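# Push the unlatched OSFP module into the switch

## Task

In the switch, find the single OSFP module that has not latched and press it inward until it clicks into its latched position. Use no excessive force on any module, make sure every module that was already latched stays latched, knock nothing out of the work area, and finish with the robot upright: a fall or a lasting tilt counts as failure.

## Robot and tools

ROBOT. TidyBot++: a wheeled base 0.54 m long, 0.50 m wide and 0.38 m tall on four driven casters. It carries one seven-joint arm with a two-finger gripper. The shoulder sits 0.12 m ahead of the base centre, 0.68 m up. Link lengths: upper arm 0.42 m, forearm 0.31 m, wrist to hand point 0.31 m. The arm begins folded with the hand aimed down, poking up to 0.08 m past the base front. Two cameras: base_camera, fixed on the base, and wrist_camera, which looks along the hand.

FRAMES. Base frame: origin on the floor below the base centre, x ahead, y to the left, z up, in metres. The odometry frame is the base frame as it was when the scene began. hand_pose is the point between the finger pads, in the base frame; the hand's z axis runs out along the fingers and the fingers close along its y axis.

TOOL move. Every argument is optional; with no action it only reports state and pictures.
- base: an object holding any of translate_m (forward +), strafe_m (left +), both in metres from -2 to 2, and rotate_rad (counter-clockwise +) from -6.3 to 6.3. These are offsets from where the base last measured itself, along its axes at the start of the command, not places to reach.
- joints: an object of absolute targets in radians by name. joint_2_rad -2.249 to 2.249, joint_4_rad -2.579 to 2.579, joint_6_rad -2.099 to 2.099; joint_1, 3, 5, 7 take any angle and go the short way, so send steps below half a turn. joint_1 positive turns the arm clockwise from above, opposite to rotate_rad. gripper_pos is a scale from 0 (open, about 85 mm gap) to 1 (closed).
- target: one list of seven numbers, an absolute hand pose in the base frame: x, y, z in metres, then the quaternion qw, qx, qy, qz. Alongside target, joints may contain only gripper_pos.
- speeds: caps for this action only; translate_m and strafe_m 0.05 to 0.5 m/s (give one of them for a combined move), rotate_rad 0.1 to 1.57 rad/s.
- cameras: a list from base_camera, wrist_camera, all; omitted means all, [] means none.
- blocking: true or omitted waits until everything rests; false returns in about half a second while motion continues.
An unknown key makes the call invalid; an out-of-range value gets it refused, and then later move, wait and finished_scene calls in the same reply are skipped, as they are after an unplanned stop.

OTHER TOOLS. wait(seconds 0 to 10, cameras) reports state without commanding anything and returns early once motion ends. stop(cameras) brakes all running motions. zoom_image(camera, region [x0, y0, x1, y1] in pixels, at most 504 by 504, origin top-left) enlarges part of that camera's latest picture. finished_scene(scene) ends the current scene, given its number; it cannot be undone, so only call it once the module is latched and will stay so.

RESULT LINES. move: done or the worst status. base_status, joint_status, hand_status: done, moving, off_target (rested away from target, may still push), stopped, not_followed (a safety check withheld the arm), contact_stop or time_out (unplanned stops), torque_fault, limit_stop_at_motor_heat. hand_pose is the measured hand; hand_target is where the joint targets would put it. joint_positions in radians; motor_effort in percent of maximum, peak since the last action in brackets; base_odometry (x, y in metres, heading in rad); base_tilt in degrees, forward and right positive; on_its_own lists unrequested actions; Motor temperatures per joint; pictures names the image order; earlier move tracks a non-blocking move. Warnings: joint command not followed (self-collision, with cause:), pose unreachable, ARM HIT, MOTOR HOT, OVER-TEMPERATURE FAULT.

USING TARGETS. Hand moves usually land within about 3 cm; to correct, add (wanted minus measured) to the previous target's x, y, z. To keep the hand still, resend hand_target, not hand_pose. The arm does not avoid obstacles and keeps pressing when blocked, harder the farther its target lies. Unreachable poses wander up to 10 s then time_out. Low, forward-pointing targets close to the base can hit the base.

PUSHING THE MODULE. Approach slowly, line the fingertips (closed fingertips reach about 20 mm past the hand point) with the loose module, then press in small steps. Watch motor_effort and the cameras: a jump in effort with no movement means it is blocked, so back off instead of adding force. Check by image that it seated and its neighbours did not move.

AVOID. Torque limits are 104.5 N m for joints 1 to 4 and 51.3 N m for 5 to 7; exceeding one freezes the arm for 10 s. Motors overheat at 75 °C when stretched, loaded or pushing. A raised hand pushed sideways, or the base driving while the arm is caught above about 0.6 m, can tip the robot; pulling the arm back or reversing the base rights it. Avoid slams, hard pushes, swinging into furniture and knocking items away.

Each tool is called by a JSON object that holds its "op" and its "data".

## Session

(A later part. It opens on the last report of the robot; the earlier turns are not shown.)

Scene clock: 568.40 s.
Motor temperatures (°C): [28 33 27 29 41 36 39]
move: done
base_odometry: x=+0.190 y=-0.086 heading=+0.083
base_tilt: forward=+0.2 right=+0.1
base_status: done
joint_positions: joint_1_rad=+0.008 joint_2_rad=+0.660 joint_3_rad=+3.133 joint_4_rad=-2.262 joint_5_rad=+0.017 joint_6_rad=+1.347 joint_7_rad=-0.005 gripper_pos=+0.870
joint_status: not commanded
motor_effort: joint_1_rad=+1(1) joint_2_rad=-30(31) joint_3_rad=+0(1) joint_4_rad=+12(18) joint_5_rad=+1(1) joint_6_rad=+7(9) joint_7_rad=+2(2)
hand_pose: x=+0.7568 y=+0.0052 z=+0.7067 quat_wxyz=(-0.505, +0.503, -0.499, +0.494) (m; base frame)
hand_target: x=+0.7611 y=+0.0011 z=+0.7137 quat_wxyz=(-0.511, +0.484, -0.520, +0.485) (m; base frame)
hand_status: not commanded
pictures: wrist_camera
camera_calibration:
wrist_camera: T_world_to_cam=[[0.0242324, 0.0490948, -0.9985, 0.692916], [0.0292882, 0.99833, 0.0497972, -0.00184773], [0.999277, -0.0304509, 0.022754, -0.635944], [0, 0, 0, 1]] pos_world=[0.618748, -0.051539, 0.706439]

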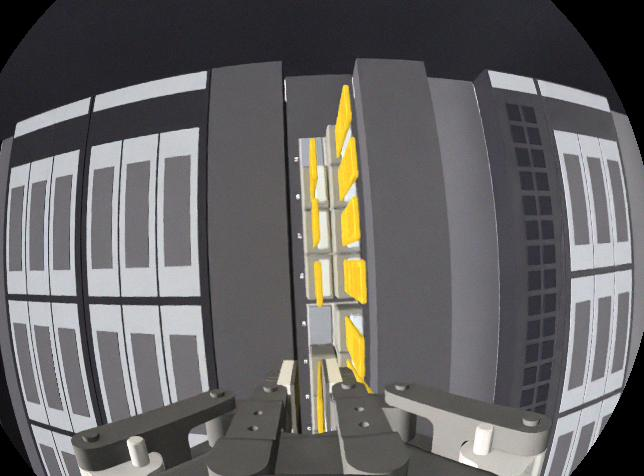

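{"op": "move", "data": {"base": {"translate_m": 0.003}, "speeds": {"translate_m": 0.05}, "joints": {"joint_4_rad": -2.235}, "cameras": ["wrist_camera"]}}

{"op": "zoom_image", "data": {"camera": "wrist_camera", "region": [270, 330, 370, 410]}}

Scene clock: 574.20 s.
Motor temperatures (°C): [28 33 27 29 41 36 39]
move: done
base_odometry: x=+0.193 y=-0.086 heading=+0.083
base_tilt: forward=+0.2 right=+0.1
base_status: done
joint_positions: joint_1_rad=+0.008 joint_2_rad=+0.658 joint_3_rad=+3.133 joint_4_rad=-2.263 joint_5_rad=+0.017 joint_6_rad=+1.346 joint_7_rad=-0.005 gripper_pos=+0.870
joint_status: all done
motor_effort: joint_1_rad=+1(2) joint_2_rad=-29(31) joint_3_rad=+1(1) joint_4_rad=+15(20) joint_5_rad=+0(0) joint_6_rad=+8(10) joint_7_rad=+2(2)
hand_pose: x=+0.7563 y=+0.0054 z=+0.7067 quat_wxyz=(-0.504, +0.503, -0.499, +0.493) (m; base frame)
hand_target: x=+0.7641 y=+0.0011 z=+0.7177 quat_wxyz=(-0.513, +0.481, -0.517, +0.487) (m; base frame)
hand_status: not commanded
pictures: wrist_camera
camera_calibration:
wrist_camera: T_world_to_cam=[[0.0230723, 0.0492794, -0.998519, 0.693803], [0.0291505, 0.998327, 0.0499435, -0.00195124], [0.999309, -0.0302596, 0.0215972, -0.634648], [0, 0, 0, 1]] pos_world=[0.618258, -0.0514465, 0.70658]

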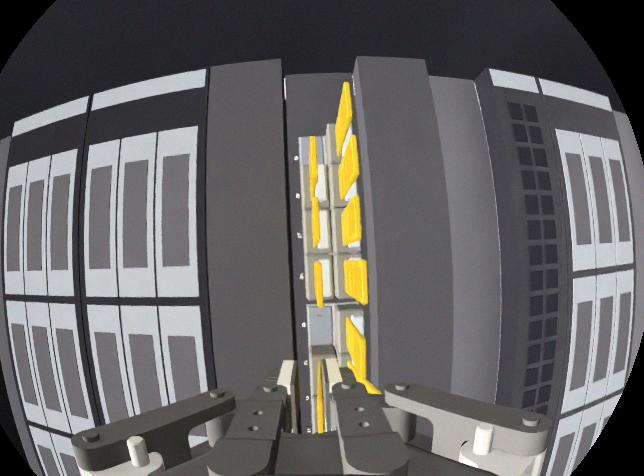

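Scaled by 5.040.

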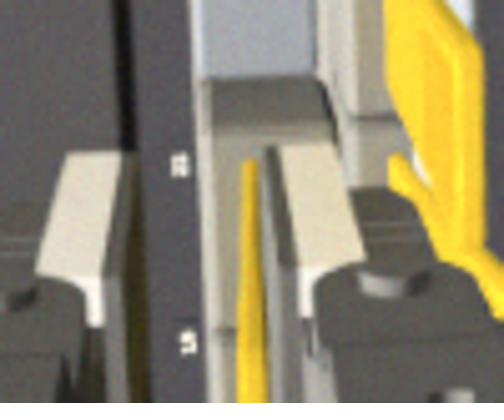

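{"op": "zoom_image", "data": {"camera": "wrist_camera", "region": [290, 300, 350, 440]}}

Scaled by 3.600.

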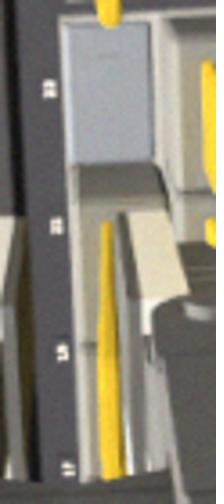

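{"op": "move", "data": {"base": {"translate_m": 0.002}, "speeds": {"translate_m": 0.05}, "cameras": ["wrist_camera"]}}

{"op": "zoom_image", "data": {"camera": "wrist_camera", "region": [290, 300, 350, 440]}}

Scene clock: 583.47 s.
Motor temperatures (°C): [28 33 27 29 41 36 39]
move: done
base_odometry: x=+0.195 y=-0.086 heading=+0.083
base_tilt: forward=+0.2 right=+0.1
base_status: done
joint_positions: joint_1_rad=+0.008 joint_2_rad=+0.654 joint_3_rad=+3.133 joint_4_rad=-2.268 joint_5_rad=+0.017 joint_6_rad=+1.345 joint_7_rad=-0.005 gripper_pos=+0.870
joint_status: not commanded
motor_effort: joint_1_rad=+2(2) joint_2_rad=-29(31) joint_3_rad=+0(2) joint_4_rad=+16(22) joint_5_rad=+0(1) joint_6_rad=+8(9) joint_7_rad=+2(2)
hand_pose: x=+0.7547 y=+0.0054 z=+0.7068 quat_wxyz=(-0.504, +0.504, -0.500, +0.493) (m; base frame)
hand_target: x=+0.7641 y=+0.0011 z=+0.7177 quat_wxyz=(-0.513, +0.481, -0.517, +0.487) (m; base frame)
hand_status: not commanded
pictures: wrist_camera
camera_calibration:
wrist_camera: T_world_to_cam=[[0.0203365, 0.0492467, -0.99858, 0.695981], [0.0292357, 0.99833, 0.0498298, -0.00192023], [0.999366, -0.0302076, 0.0188628, -0.63124], [0, 0, 0, 1]] pos_world=[0.616742, -0.051426, 0.706995]

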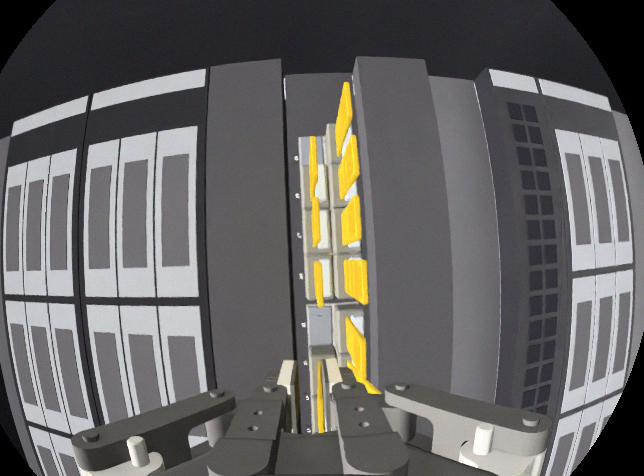

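Scaled by 3.600.

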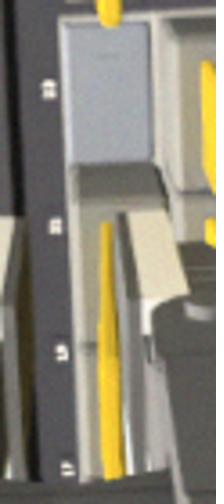

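{"op": "move", "data": {"base": {"translate_m": -0.025}, "speeds": {"translate_m": 0.1}, "cameras": ["wrist_camera"]}}

{"op": "zoom_image", "data": {"camera": "wrist_camera", "region": [270, 320, 370, 440]}}

Scene clock: 588.43 s.
Motor temperatures (°C): [28 33 27 29 41 36 39]
move: done
base_odometry: x=+0.170 y=-0.088 heading=+0.083
base_tilt: forward=+0.2 right=+0.1
base_status: done
joint_positions: joint_1_rad=+0.008 joint_2_rad=+0.657 joint_3_rad=+3.133 joint_4_rad=-2.244 joint_5_rad=+0.016 joint_6_rad=+1.336 joint_7_rad=-0.006 gripper_pos=+0.870
joint_status: not commanded
motor_effort: joint_1_rad=+0(2) joint_2_rad=-32(33) joint_3_rad=-1(2) joint_4_rad=+10(16) joint_5_rad=+1(1) joint_6_rad=+9(10) joint_7_rad=+2(2)
hand_pose: x=+0.7621 y=+0.0051 z=+0.7116 quat_wxyz=(-0.507, +0.500, -0.497, +0.496) (m; base frame)
hand_target: x=+0.7641 y=+0.0011 z=+0.7177 quat_wxyz=(-0.513, +0.481, -0.517, +0.487) (m; base frame)
hand_status: not commanded
pictures: wrist_camera
camera_calibration:
wrist_camera: T_world_to_cam=[[0.0331453, 0.0493453, -0.998232, 0.690642], [0.0295385, 0.998296, 0.0503293, -0.00264855], [0.999014, -0.0311544, 0.0316312, -0.647532], [0, 0, 0, 1]] pos_world=[0.62408, -0.0516094, 0.710036]

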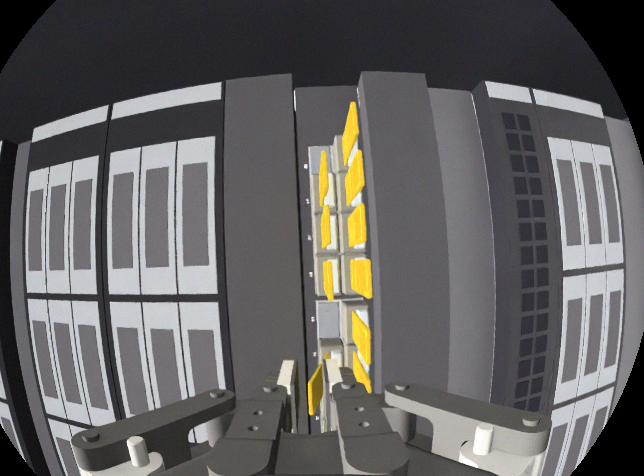

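Scaled by 4.200.

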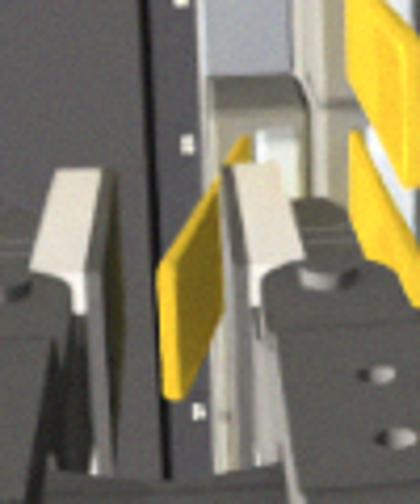

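{"op": "move", "data": {"base": {"translate_m": -0.042}, "speeds": {"translate_m": 0.1}, "cameras": ["wrist_camera"]}}

{"op": "zoom_image", "data": {"camera": "wrist_camera", "region": [260, 320, 370, 440]}}

Scene clock: 597.43 s.
Motor temperatures (°C): [28 33 27 29 41 36 39]
move: done
base_odometry: x=+0.128 y=-0.091 heading=+0.083
base_tilt: forward=+0.2 right=+0.1
base_status: done
joint_positions: joint_1_rad=+0.008 joint_2_rad=+0.657 joint_3_rad=+3.133 joint_4_rad=-2.244 joint_5_rad=+0.016 joint_6_rad=+1.336 joint_7_rad=-0.006 gripper_pos=+0.870
joint_status: not commanded
motor_effort: joint_1_rad=+0(1) joint_2_rad=-31(33) joint_3_rad=-1(2) joint_4_rad=+9(11) joint_5_rad=+1(1) joint_6_rad=+8(9) joint_7_rad=+2(2)
hand_pose: x=+0.7621 y=+0.0051 z=+0.7116 quat_wxyz=(-0.507, +0.500, -0.497, +0.496) (m; base frame)
hand_target: x=+0.7641 y=+0.0011 z=+0.7177 quat_wxyz=(-0.513, +0.481, -0.517, +0.487) (m; base frame)
hand_status: not commanded
pictures: wrist_camera
camera_calibration:
wrist_camera: T_world_to_cam=[[0.0331453, 0.0493453, -0.998232, 0.690642], [0.0295385, 0.998296, 0.0503293, -0.00264855], [0.999014, -0.0311544, 0.0316312, -0.647532], [0, 0, 0, 1]] pos_world=[0.62408, -0.0516094, 0.710036]

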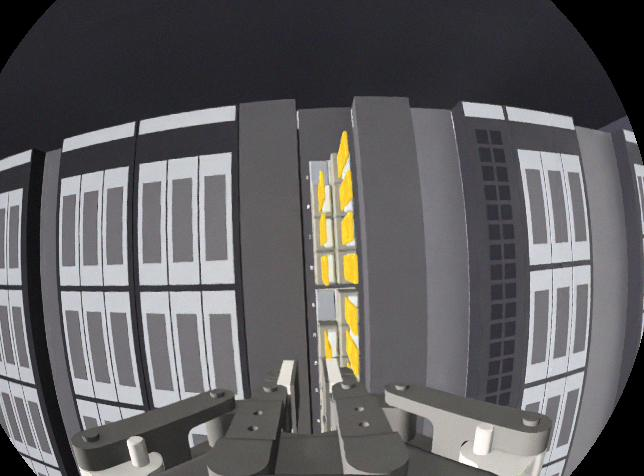

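Scaled by 4.200.

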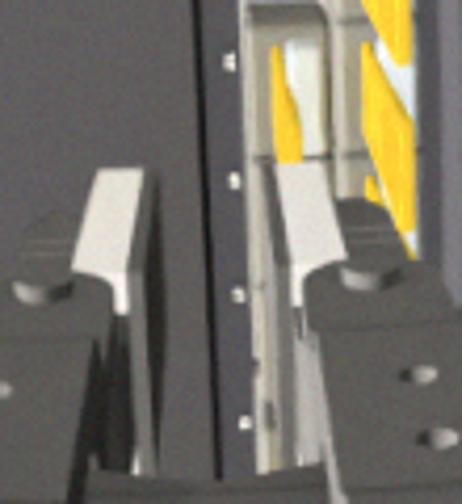

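{"op": "move", "data": {"base": {"translate_m": -0.03}, "speeds": {"translate_m": 0.2}, "joints": {"joint_7_rad": 1.57}, "cameras": ["wrist_camera"]}}

{"op": "zoom_image", "data": {"camera": "wrist_camera", "region": [200, 240, 480, 380]}}

Scene clock: 605.60 s.
Motor temperatures (°C): [28 33 27 29 41 36 39]
move: done
base_odometry: x=+0.098 y=-0.094 heading=+0.083
base_tilt: forward=+0.2 right=+0.1
base_status: done
joint_positions: joint_1_rad=+0.008 joint_2_rad=+0.657 joint_3_rad=+3.133 joint_4_rad=-2.244 joint_5_rad=+0.016 joint_6_rad=+1.336 joint_7_rad=+1.526 gripper_pos=+0.870
joint_status: all done
motor_effort: joint_1_rad=+0(1) joint_2_rad=-32(33) joint_3_rad=+0(2) joint_4_rad=+10(11) joint_5_rad=+1(1) joint_6_rad=+8(9) joint_7_rad=+1(3)
hand_pose: x=+0.7621 y=+0.0051 z=+0.7116 quat_wxyz=(-0.022, +0.705, -0.012, +0.709) (m; base frame)
hand_target: x=+0.7641 y=+0.0011 z=+0.7177 quat_wxyz=(-0.001, +0.706, -0.008, +0.708) (m; base frame)
hand_status: not commanded
pictures: wrist_camera
camera_calibration:
wrist_camera: T_world_to_cam=[[0.0421987, -0.9952, -0.0882945, 0.041541], [0.0484726, 0.0903084, -0.994734, 0.731182], [0.997933, 0.0376966, 0.0520508, -0.661588], [0, 0, 0, 1]] pos_world=[0.623025, 0.000249398, 0.765435]

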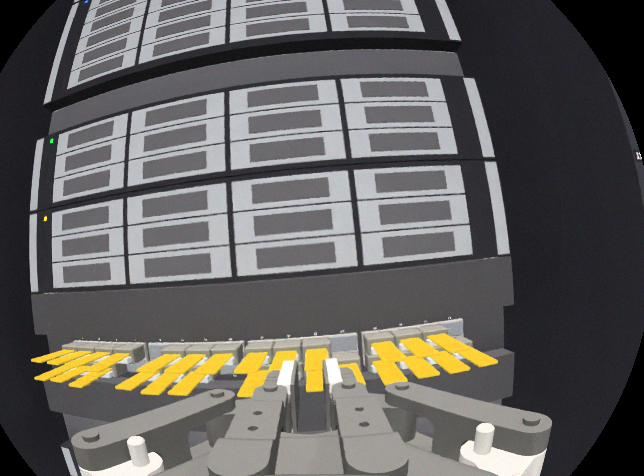

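Scaled by 1.800.

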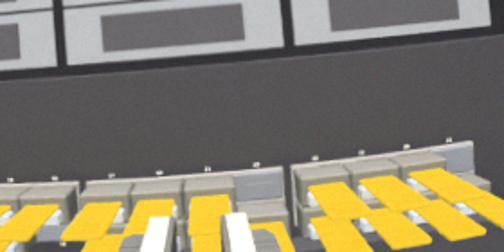

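{"op": "zoom_image", "data": {"camera": "wrist_camera", "region": [235, 310, 375, 400]}}

Scaled by 3.600.

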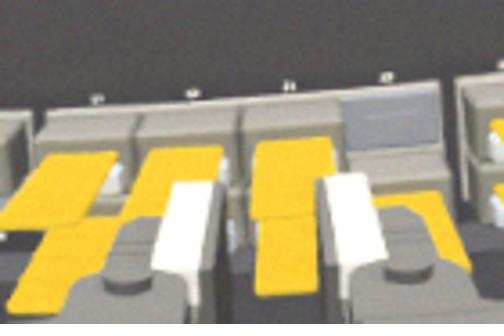

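{"op": "zoom_image", "data": {"camera": "wrist_camera", "region": [240, 325, 340, 385]}}

Scaled by 5.040.

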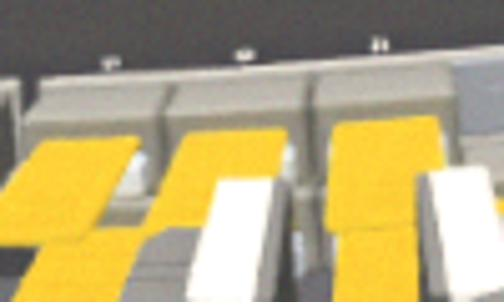

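{"op": "move", "data": {"joints": {"joint_2_rad": 0.537, "joint_6_rad": 1.203}, "base": {"translate_m": 0.05}, "speeds": {"translate_m": 0.05}, "cameras": ["wrist_camera"]}}

{"op": "zoom_image", "data": {"camera": "wrist_camera", "region": [240, 300, 380, 400]}}

Scene clock: 619.93 s.
Motor temperatures (°C): [28 33 27 29 41 36 39]
move: done
base_odometry: x=+0.148 y=-0.090 heading=+0.083
base_tilt: forward=+0.2 right=+0.1
base_status: done
joint_positions: joint_1_rad=+0.008 joint_2_rad=+0.570 joint_3_rad=+3.133 joint_4_rad=-2.244 joint_5_rad=+0.016 joint_6_rad=+1.253 joint_7_rad=+1.526 gripper_pos=+0.870
joint_status: all done
motor_effort: joint_1_rad=+1(2) joint_2_rad=-30(33) joint_3_rad=-1(2) joint_4_rad=+11(12) joint_5_rad=+1(1) joint_6_rad=+8(10) joint_7_rad=+2(2)
hand_pose: x=+0.7584 y=+0.0051 z=+0.7418 quat_wxyz=(-0.021, +0.703, -0.011, +0.711) (m; base frame)
hand_target: x=+0.7590 y=+0.0015 z=+0.7508 quat_wxyz=(-0.002, +0.706, -0.008, +0.708) (m; base frame)
hand_status: not commanded
pictures: wrist_camera
camera_calibration:
wrist_camera: T_world_to_cam=[[0.0424772, -0.995386, -0.0860391, 0.0424807], [0.0530106, 0.0882409, -0.994688, 0.757947], [0.99769, 0.0376906, 0.0565143, -0.662592], [0, 0, 0, 1]] pos_world=[0.619077, 0.000376264, 0.795021]

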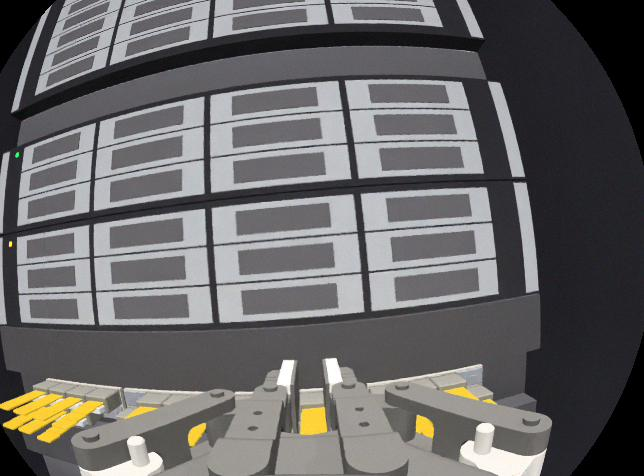

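Scaled by 3.600.

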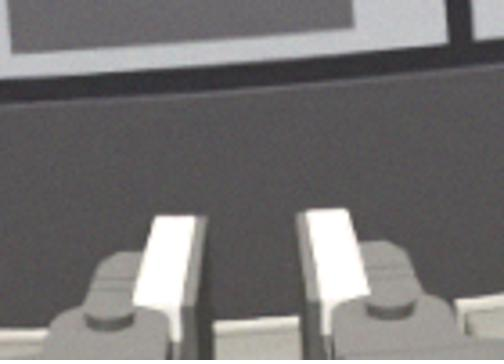

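{"op": "move", "data": {"joints": {"gripper_pos": 0.1}, "cameras": ["wrist_camera"]}}

{"op": "zoom_image", "data": {"camera": "wrist_camera", "region": [240, 350, 400, 470]}}

Scene clock: 623.57 s.
Motor temperatures (°C): [28 33 27 29 41 36 39]
move: done
base_odometry: x=+0.148 y=-0.090 heading=+0.083
base_tilt: forward=+0.2 right=+0.1
base_status: not commanded
joint_positions: joint_1_rad=+0.008 joint_2_rad=+0.570 joint_3_rad=+3.133 joint_4_rad=-2.244 joint_5_rad=+0.016 joint_6_rad=+1.253 joint_7_rad=+1.526 gripper_pos=+0.100
joint_status: all done
motor_effort: joint_1_rad=+0(1) joint_2_rad=-30(30) joint_3_rad=-1(2) joint_4_rad=+11(11) joint_5_rad=+1(1) joint_6_rad=+9(9) joint_7_rad=+2(2)
hand_pose: x=+0.7584 y=+0.0051 z=+0.7417 quat_wxyz=(-0.021, +0.703, -0.011, +0.710) (m; base frame)
hand_target: x=+0.7590 y=+0.0015 z=+0.7508 quat_wxyz=(-0.002, +0.706, -0.008, +0.708) (m; base frame)
hand_status: not commanded
pictures: wrist_camera
camera_calibration:
wrist_camera: T_world_to_cam=[[0.0424615, -0.995386, -0.0860443, 0.0424916], [0.052829, 0.0882384, -0.994697, 0.758035], [0.9977, 0.0376907, 0.056332, -0.662462], [0, 0, 0, 1]] pos_world=[0.619088, 0.000376399, 0.79499]

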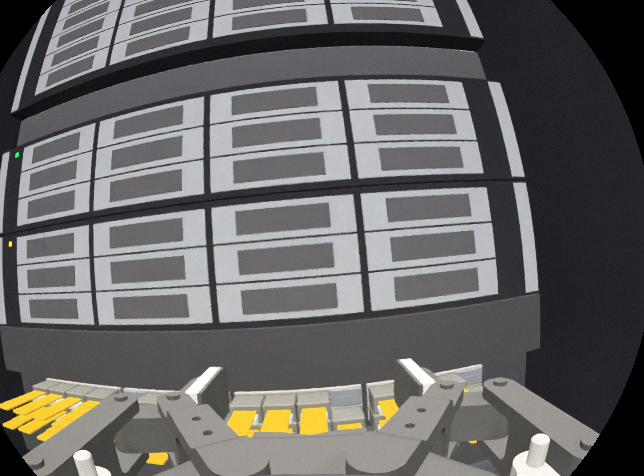

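Scaled by 3.150.

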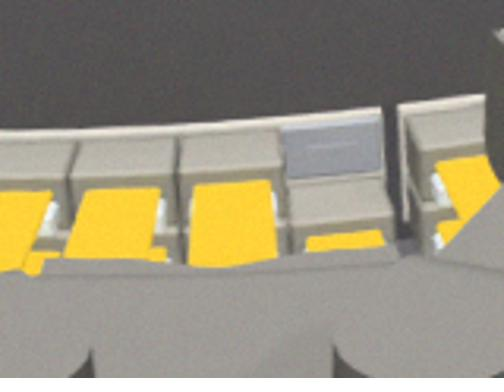

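{"op": "zoom_image", "data": {"camera": "wrist_camera", "region": [225, 385, 375, 440]}}

Scaled by 3.360.

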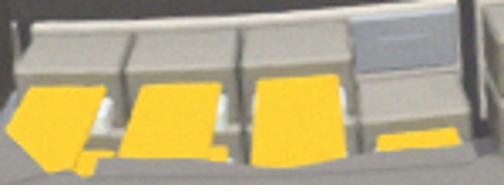

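{"op": "zoom_image", "data": {"camera": "wrist_camera", "region": [250, 395, 340, 435]}}

Scaled by 5.600.

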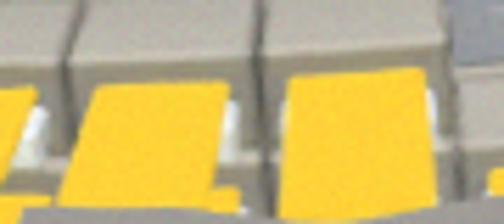

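{"op": "zoom_image", "data": {"camera": "wrist_camera", "region": [225, 395, 285, 425]}}

{"op": "zoom_image", "data": {"camera": "wrist_camera", "region": [275, 390, 335, 420]}}

Scaled by 8.400.

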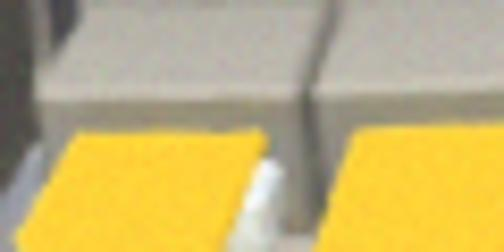

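Scaled by 8.400.

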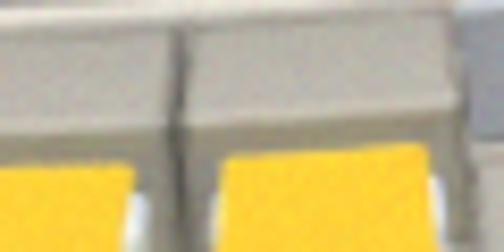

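{"op": "move", "data": {"joints": {"joint_2_rad": 0.17, "joint_4_rad": -2.205, "joint_6_rad": 0.45}, "cameras": ["wrist_camera"]}}

Scene clock: 655.70 s.
Motor temperatures (°C): [28 33 27 29 41 36 39]
move: done
base_odometry: x=+0.148 y=-0.090 heading=+0.083
base_tilt: forward=+0.2 right=+0.1
base_status: not commanded
joint_positions: joint_1_rad=+0.008 joint_2_rad=+0.202 joint_3_rad=+3.133 joint_4_rad=-2.231 joint_5_rad=+0.016 joint_6_rad=+0.505 joint_7_rad=+1.526 gripper_pos=+0.100
joint_status: all done
motor_effort: joint_1_rad=+0(1) joint_2_rad=-23(32) joint_3_rad=-1(2) joint_4_rad=+16(17) joint_5_rad=+1(1) joint_6_rad=+7(10) joint_7_rad=+1(2)
hand_pose: x=+0.6994 y=+0.0037 z=+0.7461 quat_wxyz=(-0.013, +0.822, -0.011, +0.570) (m; base frame)
hand_target: x=+0.7001 y=+0.0051 z=+0.7621 quat_wxyz=(-0.006, +0.821, -0.006, +0.571) (m; base frame)
hand_status: not commanded
pictures: wrist_camera
camera_calibration:
wrist_camera: T_world_to_cam=[[0.00778406, -0.99656, -0.0825129, 0.0656724], [-0.308803, 0.0760866, -0.948078, 0.983741], [0.951094, 0.0328601, -0.307149, -0.299955], [0, 0, 0, 1]] pos_world=[0.588557, 0.00045347, 0.845951]

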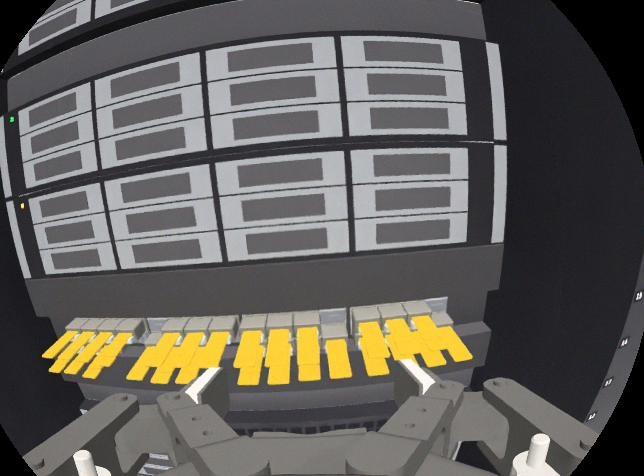

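{"op": "move", "data": {"base": {"translate_m": 0.07}, "speeds": {"translate_m": 0.1}, "cameras": ["wrist_camera"]}}

{"op": "zoom_image", "data": {"camera": "wrist_camera", "region": [220, 340, 360, 420]}}

Scene clock: 659.07 s.
Motor temperatures (°C): [28 33 27 29 41 36 39]
move: done
base_odometry: x=+0.218 y=-0.084 heading=+0.083
base_tilt: forward=+0.2 right=+0.1
base_status: done
joint_positions: joint_1_rad=+0.008 joint_2_rad=+0.199 joint_3_rad=+3.133 joint_4_rad=-2.227 joint_5_rad=+0.016 joint_6_rad=+0.501 joint_7_rad=+1.526 gripper_pos=+0.100
joint_status: not commanded
motor_effort: joint_1_rad=+0(1) joint_2_rad=-22(25) joint_3_rad=-1(2) joint_4_rad=+16(17) joint_5_rad=+1(1) joint_6_rad=+7(8) joint_7_rad=+1(2)
hand_pose: x=+0.7003 y=+0.0037 z=+0.7493 quat_wxyz=(-0.013, +0.820, -0.011, +0.571) (m; base frame)
hand_target: x=+0.7001 y=+0.0051 z=+0.7621 quat_wxyz=(-0.006, +0.821, -0.006, +0.571) (m; base frame)
hand_status: not commanded
pictures: wrist_camera
camera_calibration:
wrist_camera: T_world_to_cam=[[0.00809632, -0.996566, -0.0824051, 0.0656137], [-0.304744, 0.0760287, -0.949395, 0.985221], [0.9524, 0.032799, -0.303082, -0.30385], [0, 0, 0, 1]] pos_world=[0.589095, 0.000449213, 0.84868]

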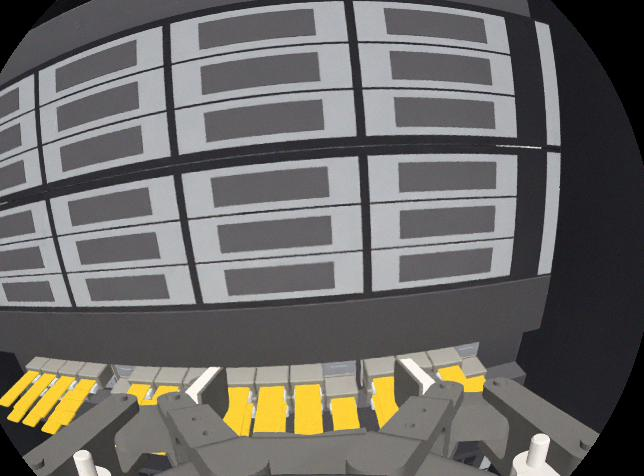

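Scaled by 3.600.

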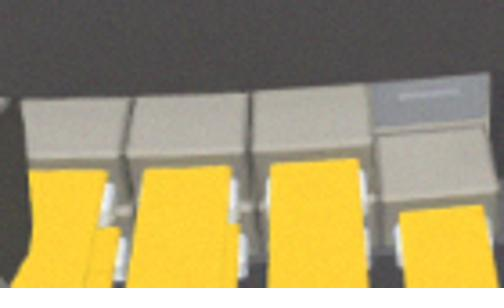

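{"op": "zoom_image", "data": {"camera": "wrist_camera", "region": [225, 360, 285, 395]}}

{"op": "zoom_image", "data": {"camera": "wrist_camera", "region": [265, 360, 325, 395]}}

Scaled by 8.400.

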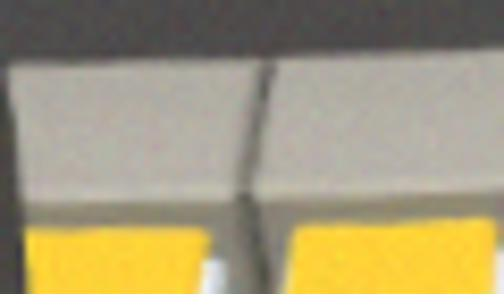

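Scaled by 8.400.

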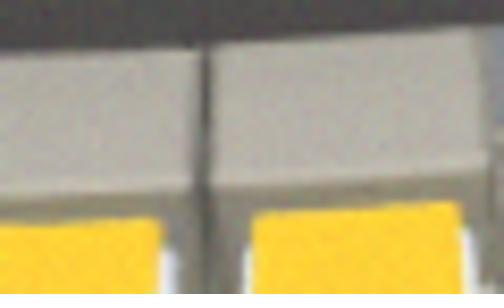

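{"op": "finished_scene", "data": {"scene": 1}}

The scene is finished: the task was done.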